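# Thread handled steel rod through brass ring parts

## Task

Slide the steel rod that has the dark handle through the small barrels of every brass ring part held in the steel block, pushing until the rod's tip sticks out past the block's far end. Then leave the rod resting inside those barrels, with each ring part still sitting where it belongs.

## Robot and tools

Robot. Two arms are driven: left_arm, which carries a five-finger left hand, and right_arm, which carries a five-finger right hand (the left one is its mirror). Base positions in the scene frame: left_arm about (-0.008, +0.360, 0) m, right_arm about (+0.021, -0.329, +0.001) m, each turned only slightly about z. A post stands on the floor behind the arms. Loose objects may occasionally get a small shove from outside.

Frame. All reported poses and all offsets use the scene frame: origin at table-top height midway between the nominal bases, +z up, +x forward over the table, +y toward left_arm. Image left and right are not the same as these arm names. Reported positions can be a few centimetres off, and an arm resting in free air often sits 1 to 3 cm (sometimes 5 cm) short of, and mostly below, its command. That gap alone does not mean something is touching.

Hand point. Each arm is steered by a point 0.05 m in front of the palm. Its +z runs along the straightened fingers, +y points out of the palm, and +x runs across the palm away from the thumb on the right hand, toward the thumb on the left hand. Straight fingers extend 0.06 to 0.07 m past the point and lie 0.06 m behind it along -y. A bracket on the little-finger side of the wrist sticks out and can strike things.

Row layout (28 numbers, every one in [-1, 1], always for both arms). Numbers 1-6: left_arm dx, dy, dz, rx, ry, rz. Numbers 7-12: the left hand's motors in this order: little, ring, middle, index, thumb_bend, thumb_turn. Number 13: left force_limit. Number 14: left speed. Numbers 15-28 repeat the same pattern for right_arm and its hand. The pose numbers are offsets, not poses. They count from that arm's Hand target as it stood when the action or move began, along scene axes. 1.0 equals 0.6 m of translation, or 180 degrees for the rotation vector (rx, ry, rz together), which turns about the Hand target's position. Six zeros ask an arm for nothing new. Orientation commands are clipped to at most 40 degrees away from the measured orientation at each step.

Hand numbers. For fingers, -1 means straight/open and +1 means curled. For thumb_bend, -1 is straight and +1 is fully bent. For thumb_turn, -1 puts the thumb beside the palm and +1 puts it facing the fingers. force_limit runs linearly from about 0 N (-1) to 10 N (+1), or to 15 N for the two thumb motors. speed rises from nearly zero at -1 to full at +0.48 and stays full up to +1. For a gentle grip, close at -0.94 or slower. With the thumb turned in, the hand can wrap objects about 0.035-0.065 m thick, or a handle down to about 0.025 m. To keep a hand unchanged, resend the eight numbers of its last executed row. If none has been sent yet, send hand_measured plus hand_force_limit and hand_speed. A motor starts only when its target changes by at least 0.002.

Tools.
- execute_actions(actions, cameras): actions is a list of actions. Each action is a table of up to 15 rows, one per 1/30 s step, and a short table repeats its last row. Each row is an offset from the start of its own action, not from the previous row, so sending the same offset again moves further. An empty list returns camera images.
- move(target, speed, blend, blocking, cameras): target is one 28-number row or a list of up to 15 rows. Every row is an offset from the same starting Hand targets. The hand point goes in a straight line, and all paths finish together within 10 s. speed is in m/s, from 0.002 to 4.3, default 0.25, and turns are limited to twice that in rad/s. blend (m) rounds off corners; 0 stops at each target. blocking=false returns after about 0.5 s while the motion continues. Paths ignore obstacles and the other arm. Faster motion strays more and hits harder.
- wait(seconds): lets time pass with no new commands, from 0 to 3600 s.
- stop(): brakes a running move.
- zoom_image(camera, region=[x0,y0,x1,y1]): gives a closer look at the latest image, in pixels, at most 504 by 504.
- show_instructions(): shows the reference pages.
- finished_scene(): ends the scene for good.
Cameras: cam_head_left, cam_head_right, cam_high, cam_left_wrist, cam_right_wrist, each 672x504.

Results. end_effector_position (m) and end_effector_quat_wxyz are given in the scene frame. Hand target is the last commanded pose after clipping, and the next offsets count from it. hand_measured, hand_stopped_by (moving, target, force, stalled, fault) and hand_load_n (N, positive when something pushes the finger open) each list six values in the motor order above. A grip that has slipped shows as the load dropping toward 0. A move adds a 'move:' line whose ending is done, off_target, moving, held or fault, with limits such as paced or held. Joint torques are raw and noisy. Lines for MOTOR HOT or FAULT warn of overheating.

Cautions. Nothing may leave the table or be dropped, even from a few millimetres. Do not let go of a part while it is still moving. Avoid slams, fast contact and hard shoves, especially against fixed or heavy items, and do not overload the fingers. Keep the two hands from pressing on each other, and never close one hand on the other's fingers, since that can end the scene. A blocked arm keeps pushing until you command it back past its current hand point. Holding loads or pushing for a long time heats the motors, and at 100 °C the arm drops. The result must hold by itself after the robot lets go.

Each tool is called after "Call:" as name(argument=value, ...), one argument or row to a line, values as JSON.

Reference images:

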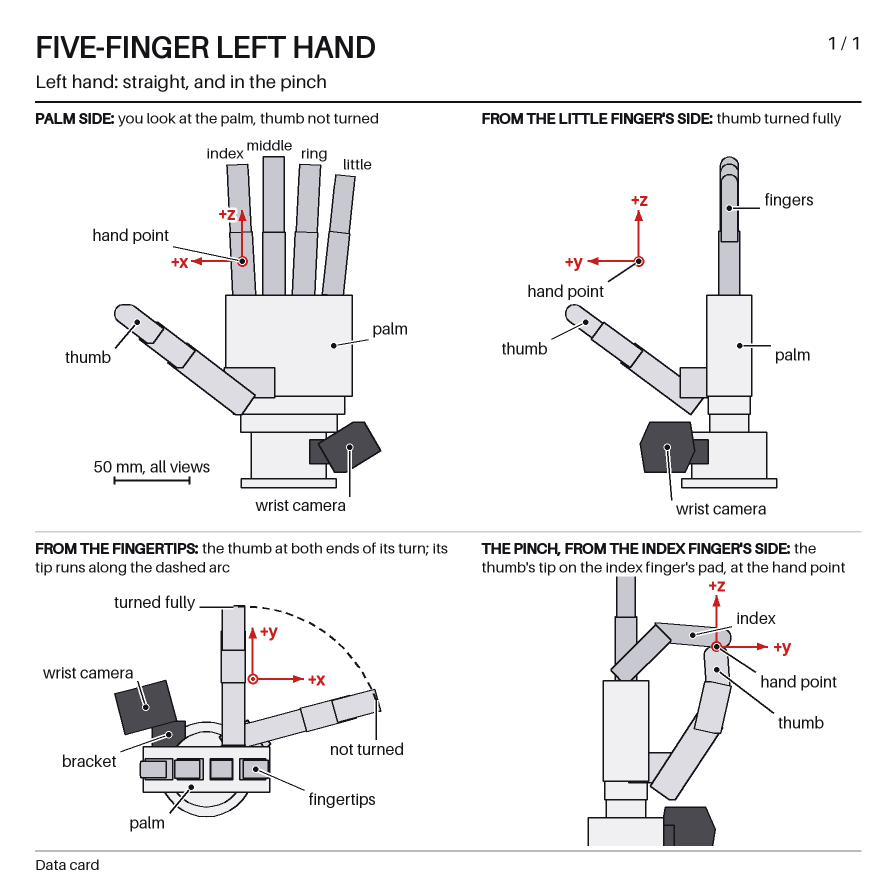

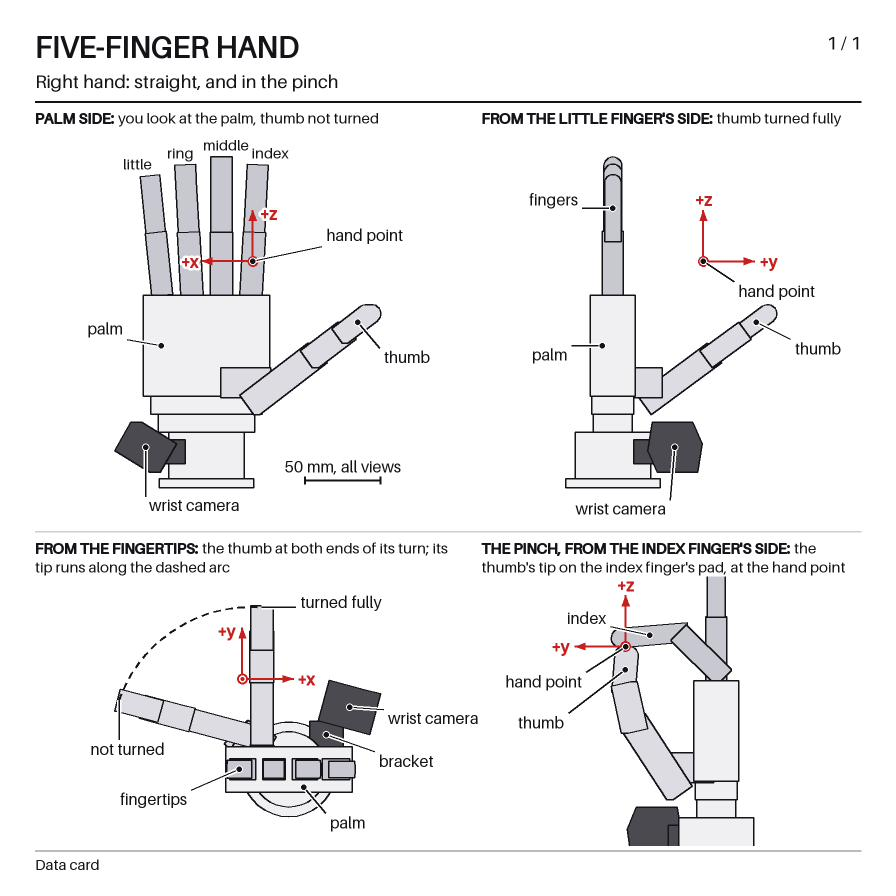

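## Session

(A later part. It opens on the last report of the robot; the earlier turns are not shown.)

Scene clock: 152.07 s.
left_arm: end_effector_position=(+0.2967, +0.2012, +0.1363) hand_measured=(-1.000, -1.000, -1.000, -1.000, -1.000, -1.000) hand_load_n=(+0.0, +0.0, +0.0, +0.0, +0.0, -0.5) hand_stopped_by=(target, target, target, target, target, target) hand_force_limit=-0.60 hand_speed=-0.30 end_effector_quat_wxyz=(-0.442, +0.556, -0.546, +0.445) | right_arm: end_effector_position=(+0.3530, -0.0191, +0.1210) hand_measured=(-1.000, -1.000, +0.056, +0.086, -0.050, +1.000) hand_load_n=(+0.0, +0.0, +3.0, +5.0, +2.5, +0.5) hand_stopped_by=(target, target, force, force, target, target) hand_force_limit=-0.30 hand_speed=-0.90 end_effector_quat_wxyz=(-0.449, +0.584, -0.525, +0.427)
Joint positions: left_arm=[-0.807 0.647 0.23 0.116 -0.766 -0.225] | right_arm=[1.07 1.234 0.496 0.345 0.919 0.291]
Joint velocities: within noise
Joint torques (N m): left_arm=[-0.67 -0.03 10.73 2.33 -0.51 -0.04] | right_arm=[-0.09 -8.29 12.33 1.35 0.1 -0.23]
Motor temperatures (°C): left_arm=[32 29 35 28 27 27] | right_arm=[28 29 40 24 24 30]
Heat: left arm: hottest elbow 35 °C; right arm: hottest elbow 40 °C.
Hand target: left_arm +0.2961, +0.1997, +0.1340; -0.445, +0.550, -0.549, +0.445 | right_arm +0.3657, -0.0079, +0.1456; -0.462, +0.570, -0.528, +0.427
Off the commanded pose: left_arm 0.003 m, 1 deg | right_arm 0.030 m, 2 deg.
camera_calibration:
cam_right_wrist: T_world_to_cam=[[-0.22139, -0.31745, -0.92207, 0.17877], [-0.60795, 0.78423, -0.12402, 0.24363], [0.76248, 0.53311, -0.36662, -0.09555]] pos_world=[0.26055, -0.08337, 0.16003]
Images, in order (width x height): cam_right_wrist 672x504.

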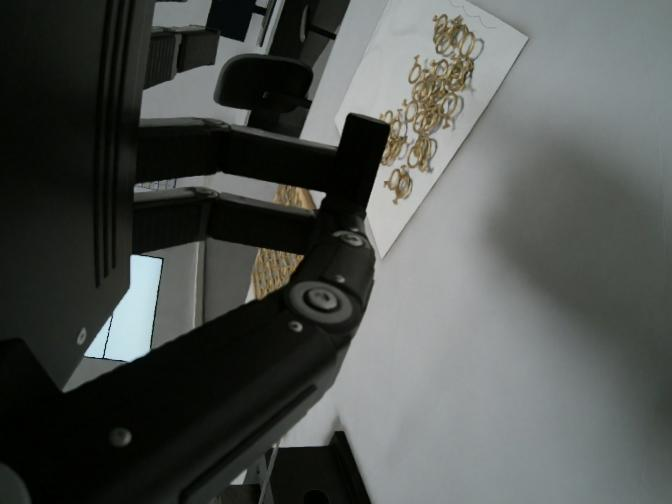

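Call:
move(
  target=[0.15,0.195,0.2667,0,0.4333,0,-1,-1,-1,-1,-1,-1,-0.6,-0.3,0,0,0.01,0.0191,0.0035,0,-1,-1,0.46,0.46,-0.05,1,-0.3,-0.9],
  speed=0.15,
  cameras=["cam_left_wrist"],
)

Scene clock: 157.80 s.
left_arm: end_effector_position=(+0.3765, +0.3142, +0.2835) hand_measured=(-1.000, -1.000, -1.000, -1.000, -1.000, -1.000) hand_load_n=(+0.0, +0.0, +0.0, +0.0, +0.0, +0.0) hand_stopped_by=(target, target, target, target, target, target) hand_force_limit=-0.60 hand_speed=-0.30 end_effector_quat_wxyz=(-0.002, +0.711, -0.703, +0.001) | right_arm: end_effector_position=(+0.3536, -0.0190, +0.1257) hand_measured=(-1.000, -1.000, +0.056, +0.086, -0.050, +1.000) hand_load_n=(+0.0, +0.0, +3.0, +5.0, +3.0, +1.0) hand_stopped_by=(target, target, force, force, target, target) hand_force_limit=-0.30 hand_speed=-0.90 end_effector_quat_wxyz=(-0.457, +0.579, -0.533, +0.414)
Joint positions: left_arm=[-0.054 1.501 1.603 -1.668 -0.002 -0.043] | right_arm=[1.057 1.212 0.496 0.324 0.893 0.32]
Joint torques (N m): left_arm=[0.67 -10.93 14.65 -0.34 0.04 -0.04] | right_arm=[-0.15 -8.7 12.25 1.36 0.11 0.07]
Heat: left arm: hottest elbow 35 °C; right arm: hottest elbow 40 °C.
Hand target: left_arm +0.3861, +0.3168, +0.2939; +0.000, +0.708, -0.707, +0.000 | right_arm +0.3656, -0.0078, +0.1517; -0.476, +0.558, -0.543, +0.408
Off the commanded pose: left_arm 0.015 m, 1 deg | right_arm 0.031 m, 4 deg.
joint sent to its limit (left arm) — joint 4 (wrist pitch), lower limit. The joint targets still meet the commanded pose.
move: off_target (left_arm, right_arm)
cam_left_wrist: T_world_to_cam=[[0.98492, -0.16681, 0.04582, -0.33967], [-0.1677, -0.85567, 0.4896, 0.19697], [-0.04246, -0.4899, -0.87074, 0.5309]] pos_world=[0.39012, 0.37197, 0.3814]

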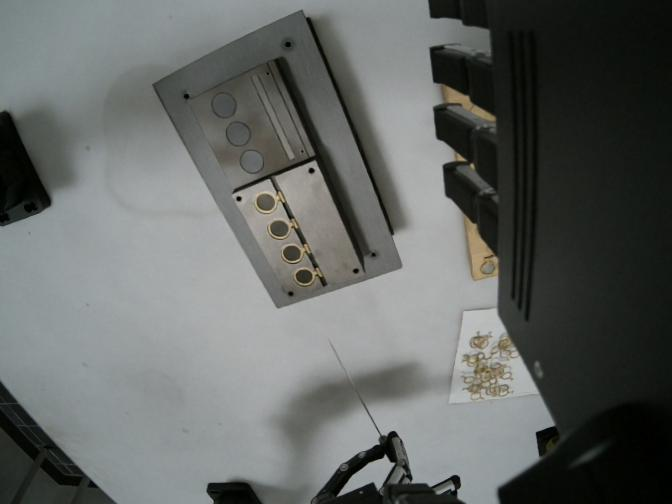

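Call:
move(
  target=[-0.075,-0.128,-0.1233,0,0,0,-1,-1,-1,-1,-1,-1,-0.6,-0.3,0,0,0,0,0,0,-1,-1,0.46,0.46,-0.05,1,-0.3,-0.9],
  speed=0.12,
  cameras=["cam_left_wrist"],
)

Scene clock: 160.07 s.
left_arm: end_effector_position=(+0.3407, +0.2433, +0.2189) hand_measured=(-1.000, -1.000, -1.000, -1.000, -1.000, -1.000) hand_load_n=(+0.0, +0.0, +0.0, +0.0, +0.0, +0.0) hand_stopped_by=(target, target, target, target, target, target) hand_force_limit=-0.60 hand_speed=-0.30 end_effector_quat_wxyz=(+0.005, +0.704, -0.711, -0.008) | right_arm: end_effector_position=(+0.3536, -0.0190, +0.1257) hand_measured=(-1.000, -1.000, +0.056, +0.086, -0.050, +1.000) hand_load_n=(+0.0, -0.5, +3.0, +5.0, +3.0, +0.5) hand_stopped_by=(target, target, force, force, target, target) hand_force_limit=-0.30 hand_speed=-0.90 end_effector_quat_wxyz=(-0.457, +0.579, -0.533, +0.414)
Joint positions: left_arm=[-0.23 1.447 1.371 -1.515 -0.001 -0.197] | right_arm=[1.057 1.212 0.496 0.324 0.893 0.32]
Joint torques (N m): left_arm=[-0.44 -12.1 9.87 0.54 -0.06 -0.32] | right_arm=[-0.03 -8.82 12.16 1.39 0.09 0.07]
Heat: left arm: hottest elbow 35 °C; right arm: hottest elbow 40 °C.
Hand target: left_arm +0.3412, +0.2400, +0.2199; +0.000, +0.708, -0.707, +0.000 | right_arm +0.3656, -0.0078, +0.1517; -0.476, +0.558, -0.543, +0.408
Off the commanded pose: left_arm 0.003 m, 1 deg | right_arm 0.031 m, 4 deg.
move: done
cam_left_wrist: T_world_to_cam=[[0.98187, -0.18828, 0.02181, -0.30175], [-0.17457, -0.85352, 0.49096, 0.16342], [-0.07382, -0.48586, -0.87091, 0.44813]] pos_world=[0.35789, 0.3004, 0.31663]

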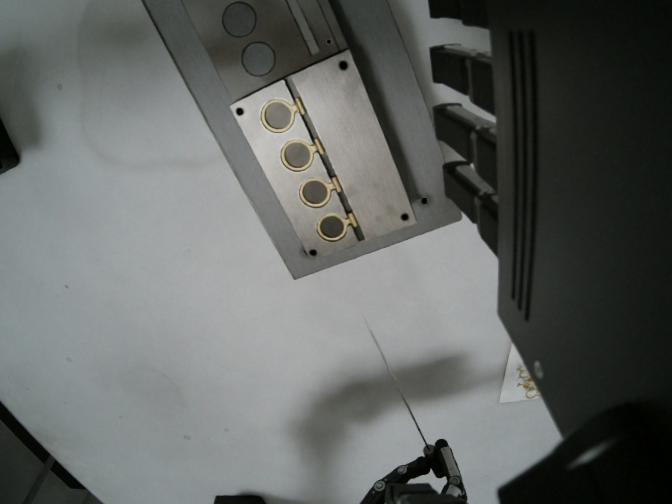

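Call:
zoom_image(
  camera="cam_left_wrist",
  region=[240, 60, 440, 260],
)

Call:
zoom_image(
  camera="cam_left_wrist",
  region=[320, 220, 520, 480],
)

Scaled by 2.520 from the camera's image (finer frame: 960x720).

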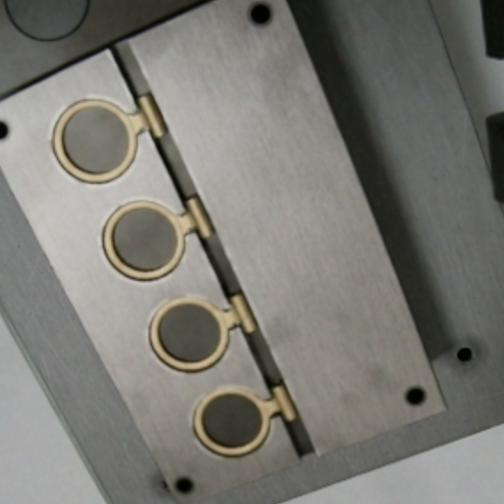

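Scaled by 1.938 from the camera's image (finer frame: 960x720).

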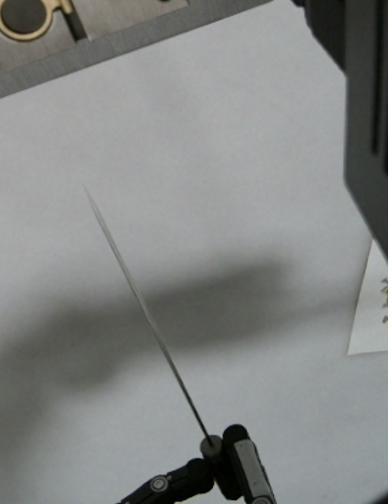

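Call:
move(
  target=[0,0,0,0,0,0,-1,-1,-1,-1,-1,-1,-0.6,-0.3,0.0172,0.0633,0,0,0,0,-1,-1,0.46,0.46,-0.05,1,-0.3,-0.9],
  speed=0.06,
  cameras=["cam_left_wrist"],
)

Scene clock: 162.23 s.
left_arm: end_effector_position=(+0.3407, +0.2433, +0.2189) hand_measured=(-1.000, -1.000, -1.000, -1.000, -1.000, -1.000) hand_load_n=(+0.0, +0.0, +0.0, +0.0, +0.0, +0.0) hand_stopped_by=(target, target, target, target, target, target) hand_force_limit=-0.60 hand_speed=-0.30 end_effector_quat_wxyz=(+0.005, +0.704, -0.710, -0.008) | right_arm: end_effector_position=(+0.3693, +0.0101, +0.1312) hand_measured=(-1.000, -1.000, +0.056, +0.086, -0.050, +1.000) hand_load_n=(+0.0, +0.0, +3.0, +5.0, +3.0, +1.0) hand_stopped_by=(target, target, force, force, target, target) hand_force_limit=-0.30 hand_speed=-0.90 end_effector_quat_wxyz=(-0.459, +0.571, -0.539, +0.416)
Joint positions: left_arm=[-0.23 1.447 1.371 -1.515 -0.001 -0.198] | right_arm=[1.068 1.302 0.584 0.324 0.917 0.338]
Joint torques (N m): left_arm=[-0.5 -12.1 9.88 0.51 -0.07 -0.32] | right_arm=[1.9 -8.41 12.71 1.4 0.33 0.07]
Heat: left arm: hottest elbow 35 °C; right arm: hottest elbow 40 °C.
Hand target: left_arm +0.3412, +0.2400, +0.2199; +0.000, +0.708, -0.707, +0.000 | right_arm +0.3760, +0.0300, +0.1516; -0.476, +0.558, -0.543, +0.408
Off the commanded pose: left_arm 0.003 m, 1 deg | right_arm 0.029 m, 3 deg.
move: off_target (right_arm)
cam_left_wrist: T_world_to_cam=[[0.98201, -0.18756, 0.02188, -0.30205], [-0.17397, -0.85363, 0.49096, 0.16316], [-0.07341, -0.48594, -0.87091, 0.44796]] pos_world=[0.35789, 0.3003, 0.31663]

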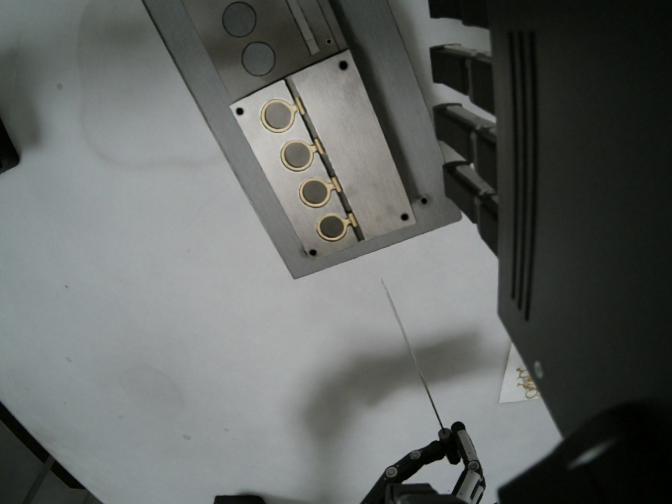

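Call:
zoom_image(
  camera="cam_left_wrist",
  region=[320, 210, 480, 450],
)

Scaled by 2.100 from the camera's image (finer frame: 960x720).

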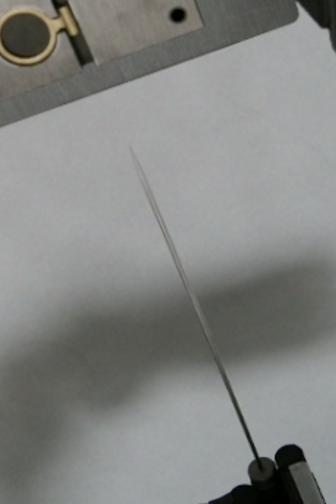

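Call:
move(
  target=[-0.0752,-0.0672,-0.1832,0,-0.4333,0,-1,-1,-1,-1,-1,-1,-0.6,-0.3,-0.0112,0.0283,0,0,0,0,-1,-1,0.46,0.46,-0.05,1,-0.3,-0.9],
  speed=0.12,
  cameras=["cam_left_wrist"],
)

Scene clock: 169.97 s.
left_arm: end_effector_position=(+0.2969, +0.2008, +0.1121) hand_measured=(-1.000, -1.000, -1.000, -1.000, -1.000, -1.000) hand_load_n=(+0.0, -0.5, +0.0, +0.0, +0.0, +0.0) hand_stopped_by=(target, target, target, target, target, target) hand_force_limit=-0.60 hand_speed=-0.30 end_effector_quat_wxyz=(-0.441, +0.556, -0.546, +0.445) | right_arm: end_effector_position=(+0.3640, +0.0266, +0.1316) hand_measured=(-1.000, -1.000, +0.056, +0.086, -0.050, +1.000) hand_load_n=(+0.0, +0.0, +3.0, +5.0, +3.0, +1.0) hand_stopped_by=(target, target, force, force, target, target) hand_force_limit=-0.30 hand_speed=-0.90 end_effector_quat_wxyz=(-0.459, +0.571, -0.539, +0.416)
Joint positions: left_arm=[-0.807 0.728 0.18 0.246 -0.767 -0.227] | right_arm=[1.105 1.333 0.616 0.305 0.953 0.362]
Joint torques (N m): left_arm=[-0.73 -0.32 10.17 2.32 -0.51 -0.04] | right_arm=[1.96 -9.05 12.72 1.31 0.33 0.07]
Heat: left arm: hottest elbow 35 °C; right arm: hottest elbow 41 °C.
Hand target: left_arm +0.2960, +0.1998, +0.1099; -0.445, +0.550, -0.549, +0.445 | right_arm +0.3694, +0.0471, +0.1517; -0.477, +0.558, -0.543, +0.408
Off the commanded pose: left_arm 0.002 m, 1 deg | right_arm 0.029 m, 3 deg.
move: off_target (right_arm)
cam_left_wrist: T_world_to_cam=[[0.17196, -0.16394, 0.97137, -0.13528], [-0.51069, -0.85804, -0.05441, 0.33373], [0.8424, -0.48671, -0.23127, -0.01235]] pos_world=[0.2041, 0.25817, 0.14671]

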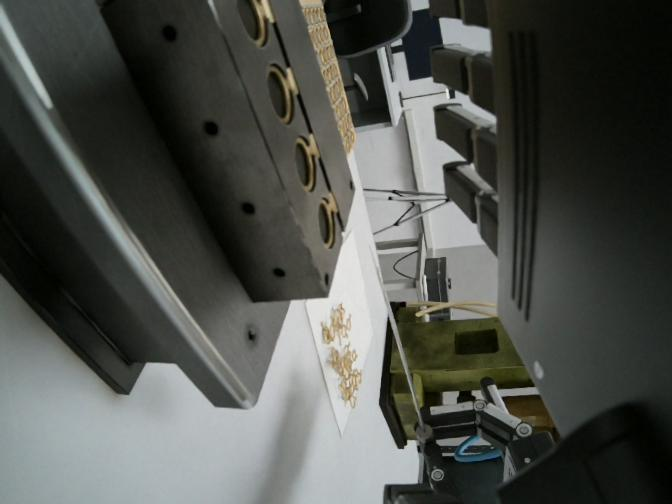

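Call:
zoom_image(
  camera="cam_left_wrist",
  region=[280, 180, 460, 450],
)

Call:
zoom_image(
  camera="cam_left_wrist",
  region=[220, 0, 400, 300],
)

Scaled by 1.867 from the camera's image (finer frame: 960x720).

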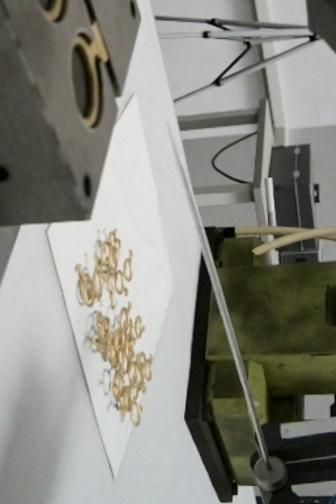

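Scaled by 1.680 from the camera's image (finer frame: 960x720).

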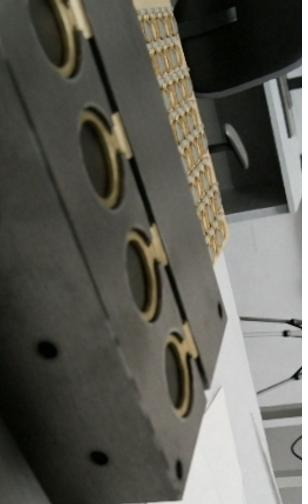

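Call:
move(
  target=[0.0867,0.052,0.0418,0,0,-0.3056,-1,-1,-1,-1,-1,-1,-0.6,-0.3,0,0,-0.01,0,0,0,-1,-1,0.46,0.46,-0.05,1,-0.3,-0.9],
  speed=0.12,
  cameras=["cam_left_wrist","cam_high"],
)

Scene clock: 177.30 s.
left_arm: end_effector_position=(+0.3324, +0.2266, +0.1230) hand_measured=(-1.000, -1.000, -1.000, -1.000, -1.000, -1.000) hand_load_n=(+0.0, +0.0, +0.0, +0.0, +0.0, -0.5) hand_stopped_by=(target, target, target, target, target, target) hand_force_limit=-0.60 hand_speed=-0.30 end_effector_quat_wxyz=(+0.177, -0.244, +0.741, -0.601) | right_arm: end_effector_position=(+0.3639, +0.0267, +0.1255) hand_measured=(-1.000, -1.000, +0.056, +0.086, -0.050, +1.000) hand_load_n=(+0.0, +0.0, +3.0, +5.0, +3.0, +1.0) hand_stopped_by=(target, target, force, force, target, target) hand_force_limit=-0.30 hand_speed=-0.90 end_effector_quat_wxyz=(-0.454, +0.574, -0.538, +0.418)
Joint positions: left_arm=[0.095 1.091 0.4 0.249 1.041 0.356] | right_arm=[1.106 1.346 0.616 0.305 0.953 0.363]
Joint torques (N m): left_arm=[0.62 -4.01 13.5 0.77 0.43 -0.05] | right_arm=[1.9 -9.05 11.95 2.1 0.34 0.07]
Heat: left arm: hottest elbow 34 °C; right arm: hottest elbow 43 °C.
Hand target: left_arm +0.3481, +0.2309, +0.1351; +0.189, -0.234, +0.741, -0.600 | right_arm +0.3693, +0.0472, +0.1457; -0.476, +0.558, -0.543, +0.408
Off the commanded pose: left_arm 0.020 m, 2 deg | right_arm 0.029 m, 3 deg.
move: off_target (left_arm, right_arm)
cam_left_wrist: T_world_to_cam=[[-0.02279, -0.22631, 0.97379, -0.06925], [-0.99705, -0.06629, -0.03874, 0.35488], [0.07332, -0.9718, -0.22413, 0.33754]] pos_world=[0.32751, 0.33588, 0.15683]
Images, in order (width x height): cam_high 672x504, cam_left_wrist 672x504.

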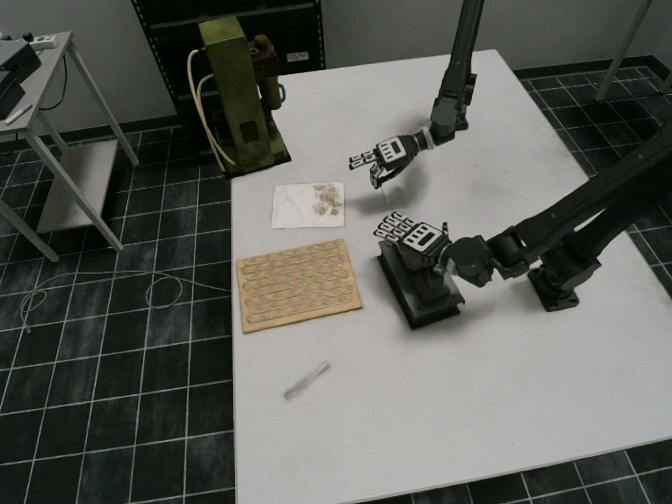

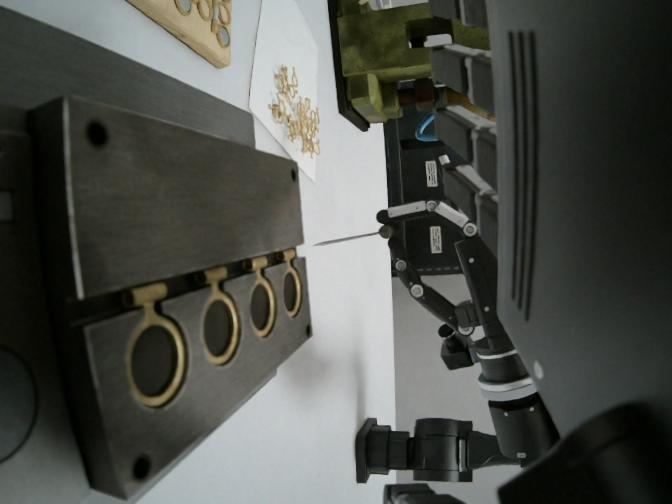

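Call:
zoom_image(
  camera="cam_left_wrist",
  region=[230, 190, 410, 310],
)

Call:
zoom_image(
  camera="cam_left_wrist",
  region=[70, 200, 330, 400],
)

Scaled by 2.800 from the camera's image (finer frame: 960x720).

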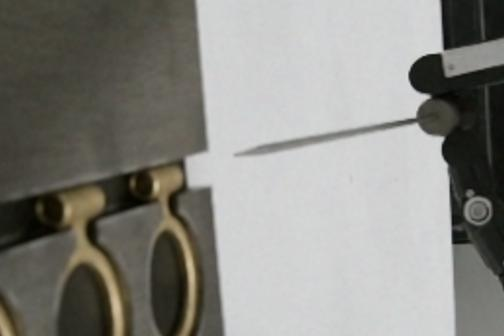

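Scaled by 1.938 from the camera's image (finer frame: 960x720).

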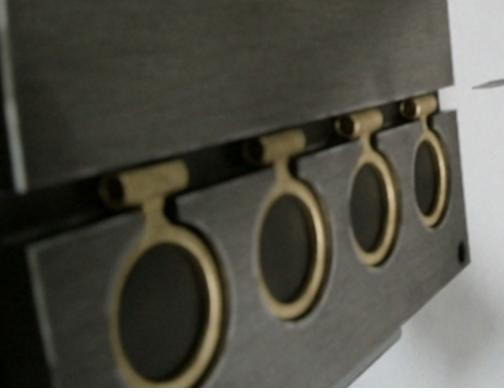

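Call:
move(
  target=[0,0,0,0,0,0,-1,-1,-1,-1,-1,-1,-0.6,-0.3,0.0011,0.007,-0.0133,0.0125,0.0027,0.005,-1,-1,0.46,0.46,-0.05,1,-0.3,-0.9],
  speed=0.05,
  cameras=["cam_left_wrist"],
)

Call:
zoom_image(
  camera="cam_left_wrist",
  region=[230, 190, 410, 310],
)

Scene clock: 184.33 s.
left_arm: end_effector_position=(+0.3324, +0.2267, +0.1230) hand_measured=(-1.000, -1.000, -1.000, -1.000, -1.000, -1.000) hand_load_n=(+0.0, +0.0, +0.0, +0.0, +0.0, +0.0) hand_stopped_by=(target, target, target, target, target, target) hand_force_limit=-0.60 hand_speed=-0.30 end_effector_quat_wxyz=(+0.177, -0.244, +0.741, -0.600) | right_arm: end_effector_position=(+0.3634, +0.0357, +0.1212) hand_measured=(-1.000, -1.000, +0.056, +0.086, -0.050, +1.000) hand_load_n=(+0.0, +0.0, +3.0, +5.5, +3.0, +1.0) hand_stopped_by=(target, target, force, force, target, target) hand_force_limit=-0.30 hand_speed=-0.90 end_effector_quat_wxyz=(-0.465, +0.573, -0.542, +0.401)
Joint positions: left_arm=[0.095 1.091 0.4 0.249 1.041 0.357] | right_arm=[1.106 1.365 0.616 0.33 0.927 0.388]
Joint torques (N m): left_arm=[0.73 -3.96 13.53 0.76 0.43 -0.05] | right_arm=[1.2 -9.17 10.65 2.58 0.11 0.07]
Heat: left arm: hottest elbow 34 °C; right arm: hottest elbow 44 °C.
Hand target: left_arm +0.3481, +0.2309, +0.1351; +0.189, -0.234, +0.741, -0.600 | right_arm +0.3699, +0.0514, +0.1377; -0.488, +0.555, -0.549, +0.391
Off the commanded pose: left_arm 0.020 m, 2 deg | right_arm 0.024 m, 4 deg.
move: off_target (right_arm)
cam_left_wrist: T_world_to_cam=[[-0.0234, -0.22685, 0.97365, -0.06882], [-0.99704, -0.06601, -0.03934, 0.35489], [0.07319, -0.97169, -0.22463, 0.33772]] pos_world=[0.32751, 0.33598, 0.15683]

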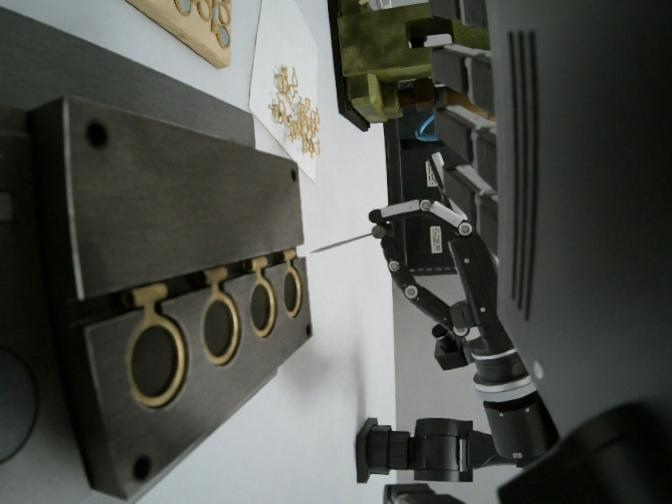

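Scaled by 2.800 from the camera's image (finer frame: 960x720).

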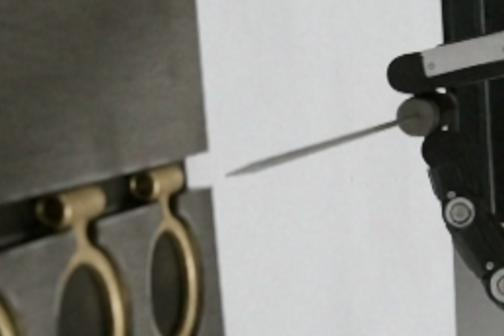

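Call:
move(
  target=[0,0,0,0,0,0,-1,-1,-1,-1,-1,-1,-0.6,-0.3,0.0027,0.0005,-0.0042,0,0,0,-1,-1,0.46,0.46,-0.05,1,-0.3,-0.9],
  speed=0.05,
  cameras=["cam_left_wrist"],
)

Call:
zoom_image(
  camera="cam_left_wrist",
  region=[230, 190, 410, 310],
)

Scene clock: 185.30 s.
left_arm: end_effector_position=(+0.3324, +0.2267, +0.1230) hand_measured=(-1.000, -1.000, -1.000, -1.000, -1.000, -1.000) hand_load_n=(+0.0, +0.0, +0.0, +0.0, +0.0, +0.0) hand_stopped_by=(target, target, target, target, target, target) hand_force_limit=-0.60 hand_speed=-0.30 end_effector_quat_wxyz=(+0.177, -0.244, +0.741, -0.600) | right_arm: end_effector_position=(+0.3638, +0.0375, +0.1185) hand_measured=(-1.000, -1.000, +0.056, +0.086, -0.050, +1.000) hand_load_n=(+0.0, +0.0, +3.0, +5.0, +3.0, +1.0) hand_stopped_by=(target, target, force, force, target, target) hand_force_limit=-0.30 hand_speed=-0.90 end_effector_quat_wxyz=(-0.467, +0.573, -0.542, +0.400)
Joint positions: left_arm=[0.095 1.091 0.4 0.249 1.041 0.357] | right_arm=[1.106 1.375 0.616 0.341 0.924 0.389]
Joint torques (N m): left_arm=[0.73 -3.96 13.55 0.75 0.43 -0.05] | right_arm=[0.91 -9.35 10.54 2.69 0.13 0.05]
Heat: left arm: hottest elbow 34 °C; right arm: hottest elbow 44 °C.
Hand target: left_arm +0.3481, +0.2309, +0.1351; +0.189, -0.234, +0.741, -0.600 | right_arm +0.3715, +0.0517, +0.1352; -0.488, +0.554, -0.549, +0.391
Off the commanded pose: left_arm 0.020 m, 2 deg | right_arm 0.023 m, 3 deg.
move: off_target (right_arm)
cam_left_wrist: T_world_to_cam=[[-0.0234, -0.22685, 0.97365, -0.06882], [-0.99704, -0.06601, -0.03934, 0.35489], [0.07319, -0.97169, -0.22463, 0.33772]] pos_world=[0.32751, 0.33598, 0.15683]

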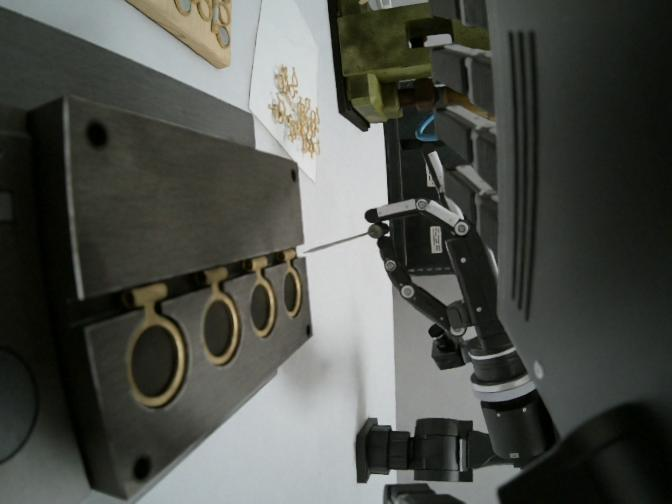

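Scaled by 2.800 from the camera's image (finer frame: 960x720).

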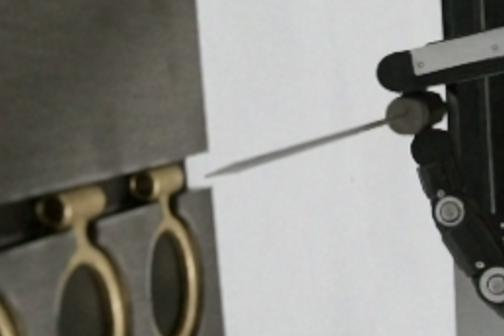

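Call:
move(
  target=[0,0,0,0,0,0,-1,-1,-1,-1,-1,-1,-0.6,-0.3,0.0025,0.0005,-0.0008,0,0,0,-1,-1,0.46,0.46,-0.05,1,-0.3,-0.9],
  speed=0.05,
  cameras=["cam_left_wrist"],
)

Call:
zoom_image(
  camera="cam_left_wrist",
  region=[250, 200, 400, 300],
)

Scene clock: 186.23 s.
left_arm: end_effector_position=(+0.3324, +0.2267, +0.1230) hand_measured=(-1.000, -1.000, -1.000, -1.000, -1.000, -1.000) hand_load_n=(+0.0, +0.0, +0.0, +0.0, +0.0, -0.5) hand_stopped_by=(target, target, target, target, target, target) hand_force_limit=-0.60 hand_speed=-0.30 end_effector_quat_wxyz=(+0.177, -0.244, +0.741, -0.600) | right_arm: end_effector_position=(+0.3638, +0.0385, +0.1178) hand_measured=(-1.000, -1.000, +0.056, +0.086, -0.050, +1.000) hand_load_n=(+0.0, +0.0, +3.0, +5.0, +3.0, +0.5) hand_stopped_by=(target, target, force, force, target, target) hand_force_limit=-0.30 hand_speed=-0.90 end_effector_quat_wxyz=(-0.467, +0.573, -0.542, +0.399)
Joint positions: left_arm=[0.095 1.091 0.4 0.249 1.041 0.357] | right_arm=[1.106 1.378 0.616 0.345 0.921 0.389]
Joint torques (N m): left_arm=[0.67 -3.96 13.53 0.76 0.43 -0.05] | right_arm=[0.56 -9.35 10.67 2.62 0.11 0.02]
Heat: left arm: hottest elbow 34 °C; right arm: hottest elbow 44 °C.
Hand target: left_arm +0.3481, +0.2309, +0.1351; +0.189, -0.234, +0.741, -0.600 | right_arm +0.3731, +0.0520, +0.1348; -0.488, +0.554, -0.549, +0.391
Off the commanded pose: left_arm 0.020 m, 2 deg | right_arm 0.024 m, 3 deg.
move: off_target (right_arm)
cam_left_wrist: T_world_to_cam=[[-0.0234, -0.22685, 0.97365, -0.06882], [-0.99704, -0.06601, -0.03934, 0.35489], [0.07319, -0.97169, -0.22463, 0.33772]] pos_world=[0.32751, 0.33598, 0.15683]

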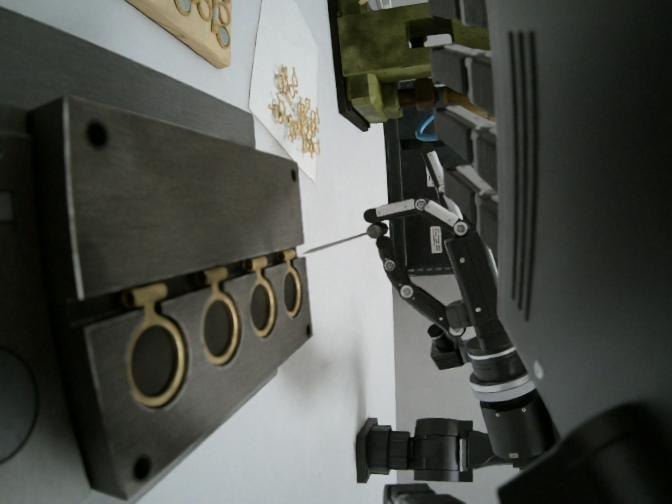

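Scaled by 3.360 from the camera's image (finer frame: 960x720).

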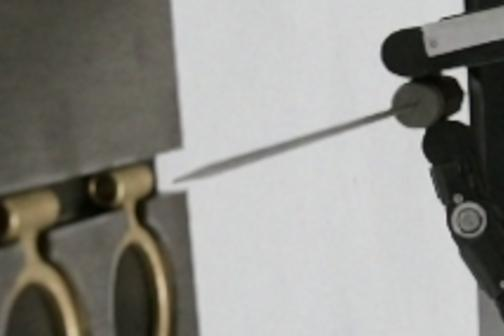

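Call:
move(
  target=[0,0,0,0,0,0,-1,-1,-1,-1,-1,-1,-0.6,-0.3,0.0042,0.0003,0,0,0,0,-1,-1,0.46,0.46,-0.05,1,-0.3,-0.9],
  speed=0.05,
  cameras=["cam_left_wrist"],
)

Call:
zoom_image(
  camera="cam_left_wrist",
  region=[250, 200, 400, 300],
)

Scene clock: 187.03 s.
left_arm: end_effector_position=(+0.3324, +0.2267, +0.1230) hand_measured=(-1.000, -1.000, -1.000, -1.000, -1.000, -1.000) hand_load_n=(+0.0, +0.0, +0.5, +0.0, -0.5, +0.0) hand_stopped_by=(target, target, target, target, target, target) hand_force_limit=-0.60 hand_speed=-0.30 end_effector_quat_wxyz=(+0.177, -0.244, +0.741, -0.600) | right_arm: end_effector_position=(+0.3636, +0.0397, +0.1164) hand_measured=(-1.000, -1.000, +0.056, +0.086, -0.050, +1.000) hand_load_n=(+0.0, +0.0, +3.0, +5.0, +3.0, +1.0) hand_stopped_by=(target, target, force, force, target, target) hand_force_limit=-0.30 hand_speed=-0.90 end_effector_quat_wxyz=(-0.468, +0.575, -0.541, +0.397)
Joint positions: left_arm=[0.095 1.091 0.4 0.249 1.041 0.357] | right_arm=[1.106 1.382 0.616 0.349 0.916 0.389]
Joint torques (N m): left_arm=[0.73 -3.9 13.55 0.76 0.43 -0.05] | right_arm=[-0.09 -9.41 10.91 2.66 0.12 -0.02]
Heat: left arm: hottest elbow 34 °C; right arm: hottest elbow 44 °C.
Hand target: left_arm +0.3481, +0.2309, +0.1351; +0.189, -0.234, +0.741, -0.600 | right_arm +0.3756, +0.0521, +0.1346; -0.488, +0.555, -0.549, +0.391
Off the commanded pose: left_arm 0.020 m, 2 deg | right_arm 0.025 m, 4 deg.
move: off_target (right_arm)
cam_left_wrist: T_world_to_cam=[[-0.0234, -0.22685, 0.97365, -0.06882], [-0.99704, -0.06601, -0.03934, 0.35489], [0.07319, -0.97169, -0.22463, 0.33772]] pos_world=[0.32751, 0.33598, 0.15683]

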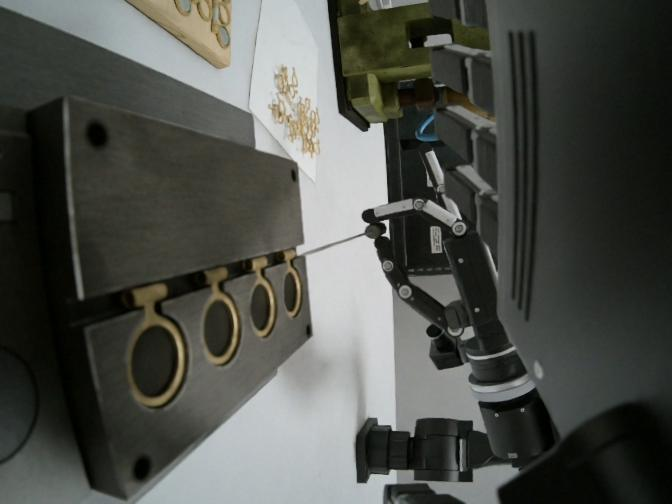

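Scaled by 3.360 from the camera's image (finer frame: 960x720).

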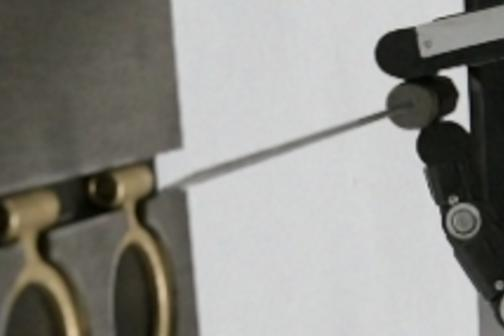

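Call:
move(
  target=[0,0,0,0,0,0,-1,-1,-1,-1,-1,-1,-0.6,-0.3,0.0042,-0.0196,0.005,0,0,0,-1,-1,0.46,0.46,-0.05,1,-0.3,-0.9],
  speed=0.05,
  cameras=["cam_left_wrist"],
)

Call:
zoom_image(
  camera="cam_left_wrist",
  region=[250, 200, 400, 300],
)

Scene clock: 188.63 s.
left_arm: end_effector_position=(+0.3324, +0.2267, +0.1230) hand_measured=(-1.000, -1.000, -1.000, -1.000, -1.000, -1.000) hand_load_n=(+0.0, +0.0, +0.0, +0.0, +0.0, +0.0) hand_stopped_by=(target, target, target, target, target, target) hand_force_limit=-0.60 hand_speed=-0.30 end_effector_quat_wxyz=(+0.177, -0.244, +0.741, -0.600) | right_arm: end_effector_position=(+0.3700, +0.0361, +0.1187) hand_measured=(-1.000, -1.000, +0.056, +0.086, -0.050, +1.000) hand_load_n=(+0.0, +0.0, +3.0, +5.0, +3.0, +1.0) hand_stopped_by=(target, target, force, force, target, target) hand_force_limit=-0.30 hand_speed=-0.90 end_effector_quat_wxyz=(-0.470, +0.572, -0.545, +0.394)
Joint positions: left_arm=[0.095 1.091 0.4 0.249 1.041 0.357] | right_arm=[1.084 1.376 0.616 0.351 0.895 0.389]
Joint torques (N m): left_arm=[0.67 -4.01 13.53 0.75 0.43 -0.05] | right_arm=[0.03 -11.28 9.24 2.67 0.1 -0.15]
Heat: left arm: hottest elbow 34 °C; right arm: hottest elbow 44 °C.
Hand target: left_arm +0.3481, +0.2309, +0.1351; +0.189, -0.234, +0.741, -0.600 | right_arm +0.3781, +0.0404, +0.1377; -0.488, +0.555, -0.549, +0.391
Off the commanded pose: left_arm 0.020 m, 2 deg | right_arm 0.021 m, 3 deg.
move: off_target (right_arm)
cam_left_wrist: T_world_to_cam=[[-0.0234, -0.22685, 0.97365, -0.06882], [-0.99704, -0.06601, -0.03934, 0.35489], [0.07319, -0.97169, -0.22463, 0.33772]] pos_world=[0.32751, 0.33598, 0.15683]

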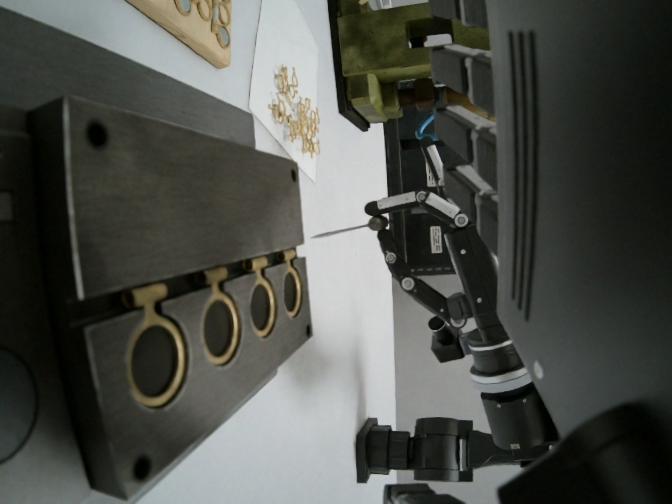

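Scaled by 3.360 from the camera's image (finer frame: 960x720).

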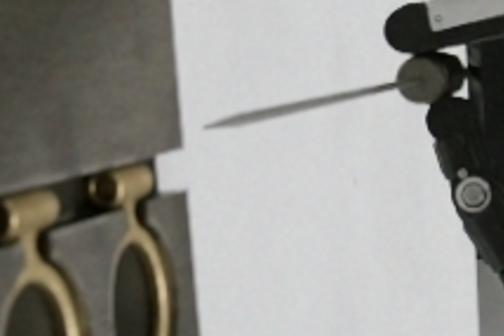

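Call:
move(
  target=[0,0,0,0,0,0,-1,-1,-1,-1,-1,-1,-0.6,-0.3,-0.0065,0.004,0,0,0,0.0055,-1,-1,0.46,0.46,-0.05,1,-0.3,-0.9],
  speed=0.05,
  cameras=["cam_left_wrist"],
)

Call:
zoom_image(
  camera="cam_left_wrist",
  region=[250, 200, 400, 300],
)

Scene clock: 189.83 s.
left_arm: end_effector_position=(+0.3324, +0.2267, +0.1230) hand_measured=(-1.000, -1.000, -1.000, -1.000, -1.000, -1.000) hand_load_n=(+0.0, +0.0, +0.0, +0.0, +0.0, -0.5) hand_stopped_by=(target, target, target, target, target, target) hand_force_limit=-0.60 hand_speed=-0.30 end_effector_quat_wxyz=(+0.177, -0.244, +0.741, -0.600) | right_arm: end_effector_position=(+0.3695, +0.0385, +0.1210) hand_measured=(-1.000, -1.000, +0.056, +0.086, -0.050, +1.000) hand_load_n=(+0.0, +0.0, +2.5, +5.0, +3.0, +1.0) hand_stopped_by=(target, target, force, force, target, target) hand_force_limit=-0.30 hand_speed=-0.90 end_effector_quat_wxyz=(-0.475, +0.572, -0.544, +0.389)
Joint positions: left_arm=[0.095 1.091 0.4 0.249 1.041 0.357] | right_arm=[1.084 1.372 0.616 0.356 0.885 0.389]
Joint torques (N m): left_arm=[0.67 -4.01 13.53 0.77 0.43 -0.05] | right_arm=[0.38 -11.11 8.87 2.7 0.11 -0.22]
Heat: left arm: hottest elbow 34 °C; right arm: hottest elbow 44 °C.
Hand target: left_arm +0.3481, +0.2309, +0.1351; +0.189, -0.234, +0.741, -0.600 | right_arm +0.3742, +0.0427, +0.1376; -0.491, +0.559, -0.544, +0.387
Off the commanded pose: left_arm 0.020 m, 2 deg | right_arm 0.018 m, 2 deg.
move: off_target (right_arm)
cam_left_wrist: T_world_to_cam=[[-0.0234, -0.22685, 0.97365, -0.06882], [-0.99704, -0.06601, -0.03934, 0.35489], [0.07319, -0.97169, -0.22463, 0.33772]] pos_world=[0.32751, 0.33598, 0.15683]

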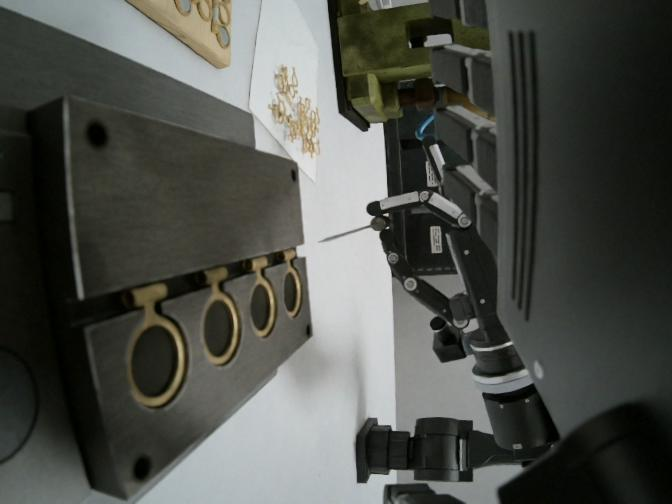

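Scaled by 3.360 from the camera's image (finer frame: 960x720).

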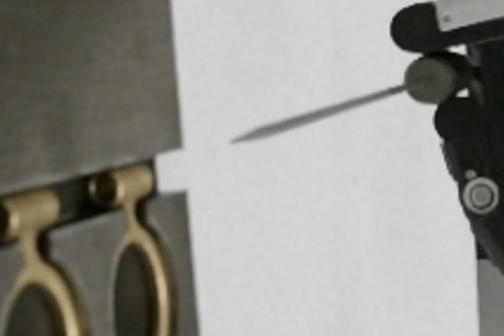

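Call:
move(
  target=[0,0,0,0,0,0,-1,-1,-1,-1,-1,-1,-0.6,-0.3,-0.0155,0.006,0,-0.0076,-0.0016,-0.0061,-1,-1,0.46,0.46,-0.05,1,-0.3,-0.9],
  speed=0.05,
  cameras=["cam_left_wrist"],
)

Call:
zoom_image(
  camera="cam_left_wrist",
  region=[250, 200, 400, 300],
)

Scene clock: 193.80 s.
left_arm: end_effector_position=(+0.3324, +0.2267, +0.1230) hand_measured=(-1.000, -1.000, -1.000, -1.000, -1.000, -1.000) hand_load_n=(+0.0, +0.0, +0.0, +0.0, +0.0, +0.0) hand_stopped_by=(target, target, target, target, target, target) hand_force_limit=-0.60 hand_speed=-0.30 end_effector_quat_wxyz=(+0.177, -0.244, +0.741, -0.600) | right_arm: end_effector_position=(+0.3651, +0.0377, +0.1235) hand_measured=(-1.000, -1.000, +0.056, +0.086, -0.050, +1.000) hand_load_n=(+0.0, +0.0, +2.5, +5.0, +3.0, +1.0) hand_stopped_by=(target, target, force, force, target, target) hand_force_limit=-0.30 hand_speed=-0.90 end_effector_quat_wxyz=(-0.472, +0.565, -0.545, +0.403)
Joint positions: left_arm=[0.095 1.091 0.4 0.249 1.041 0.357] | right_arm=[1.108 1.372 0.616 0.356 0.937 0.389]
Joint torques (N m): left_arm=[0.73 -4.01 13.53 0.76 0.43 -0.05] | right_arm=[1.67 -10.81 9.78 1.44 0.32 -0.12]
Heat: left arm: hottest elbow 34 °C; right arm: hottest elbow 44 °C.
Hand target: left_arm +0.3481, +0.2309, +0.1351; +0.189, -0.234, +0.741, -0.600 | right_arm +0.3650, +0.0463, +0.1376; -0.482, +0.559, -0.544, +0.400
Off the commanded pose: left_arm 0.020 m, 2 deg | right_arm 0.017 m, 1 deg.
move: off_target (right_arm)
cam_left_wrist: T_world_to_cam=[[-0.0234, -0.22685, 0.97365, -0.06882], [-0.99704, -0.06601, -0.03934, 0.35489], [0.07319, -0.97169, -0.22463, 0.33772]] pos_world=[0.32751, 0.33598, 0.15683]

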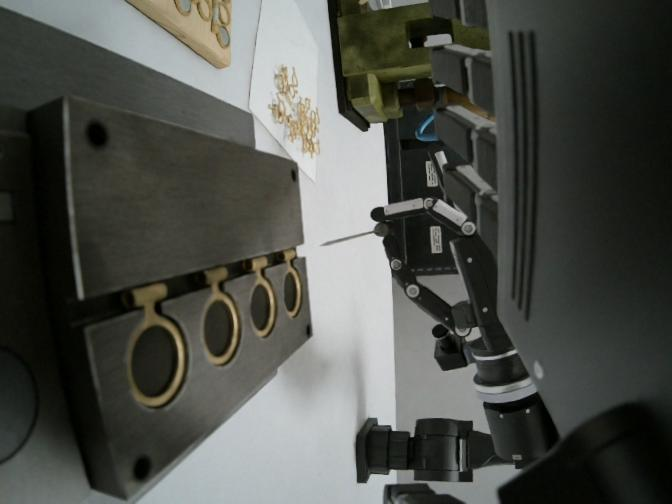

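Scaled by 3.360 from the camera's image (finer frame: 960x720).

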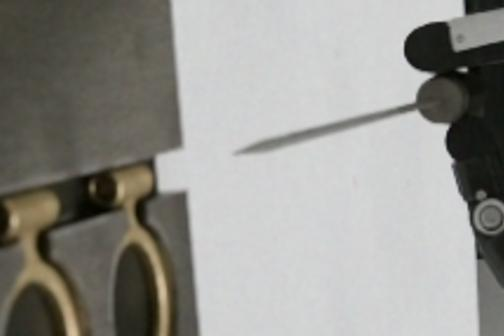

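Call:
move(
  target=[0,0,0,0,0,0,-1,-1,-1,-1,-1,-1,-0.6,-0.3,-0.0008,0.0,-0.0117,-0.0049,-0.001,0.0022,-1,-1,0.46,0.46,-0.05,1,-0.3,-0.9],
  speed=0.04,
  cameras=["cam_left_wrist"],
)

Call:
zoom_image(
  camera="cam_left_wrist",
  region=[250, 200, 400, 300],
)

Scene clock: 194.97 s.
left_arm: end_effector_position=(+0.3324, +0.2267, +0.1230) hand_measured=(-1.000, -1.000, -1.000, -1.000, -1.000, -1.000) hand_load_n=(+0.0, +0.0, +0.0, +0.0, +0.0, +0.0) hand_stopped_by=(target, target, target, target, target, target) hand_force_limit=-0.60 hand_speed=-0.30 end_effector_quat_wxyz=(+0.177, -0.244, +0.741, -0.600) | right_arm: end_effector_position=(+0.3649, +0.0375, +0.1234) hand_measured=(-1.000, -1.000, +0.056, +0.086, -0.050, +1.000) hand_load_n=(+0.0, -0.5, +3.0, +5.0, +3.0, +0.5) hand_stopped_by=(target, target, force, force, target, target) hand_force_limit=-0.30 hand_speed=-0.90 end_effector_quat_wxyz=(-0.471, +0.566, -0.543, +0.404)
Joint positions: left_arm=[0.095 1.091 0.4 0.249 1.041 0.357] | right_arm=[1.108 1.372 0.616 0.356 0.938 0.385]
Joint torques (N m): left_arm=[0.73 -4.07 13.55 0.76 0.43 -0.05] | right_arm=[1.73 -9.41 9.13 2.44 0.3 -0.27]
Heat: left arm: hottest elbow 34 °C; right arm: hottest elbow 43 °C.
Hand target: left_arm +0.3481, +0.2309, +0.1351; +0.189, -0.234, +0.741, -0.600 | right_arm +0.3644, +0.0463, +0.1306; -0.480, +0.564, -0.538, +0.403
Off the commanded pose: left_arm 0.020 m, 2 deg | right_arm 0.011 m, 1 deg.
move: off_target (right_arm)
cam_left_wrist: T_world_to_cam=[[-0.0234, -0.22685, 0.97365, -0.06882], [-0.99704, -0.06601, -0.03934, 0.35489], [0.07319, -0.97169, -0.22463, 0.33772]] pos_world=[0.32751, 0.33598, 0.15683]

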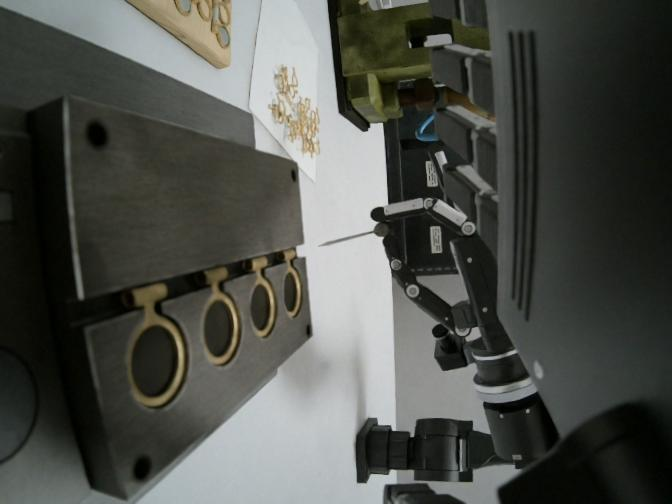

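Scaled by 3.360 from the camera's image (finer frame: 960x720).

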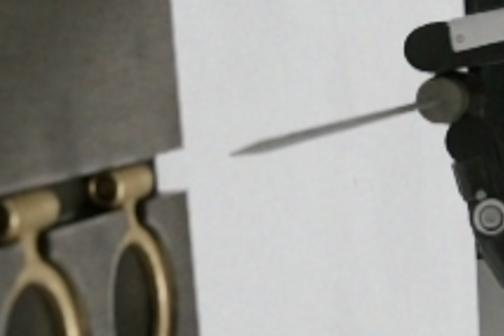

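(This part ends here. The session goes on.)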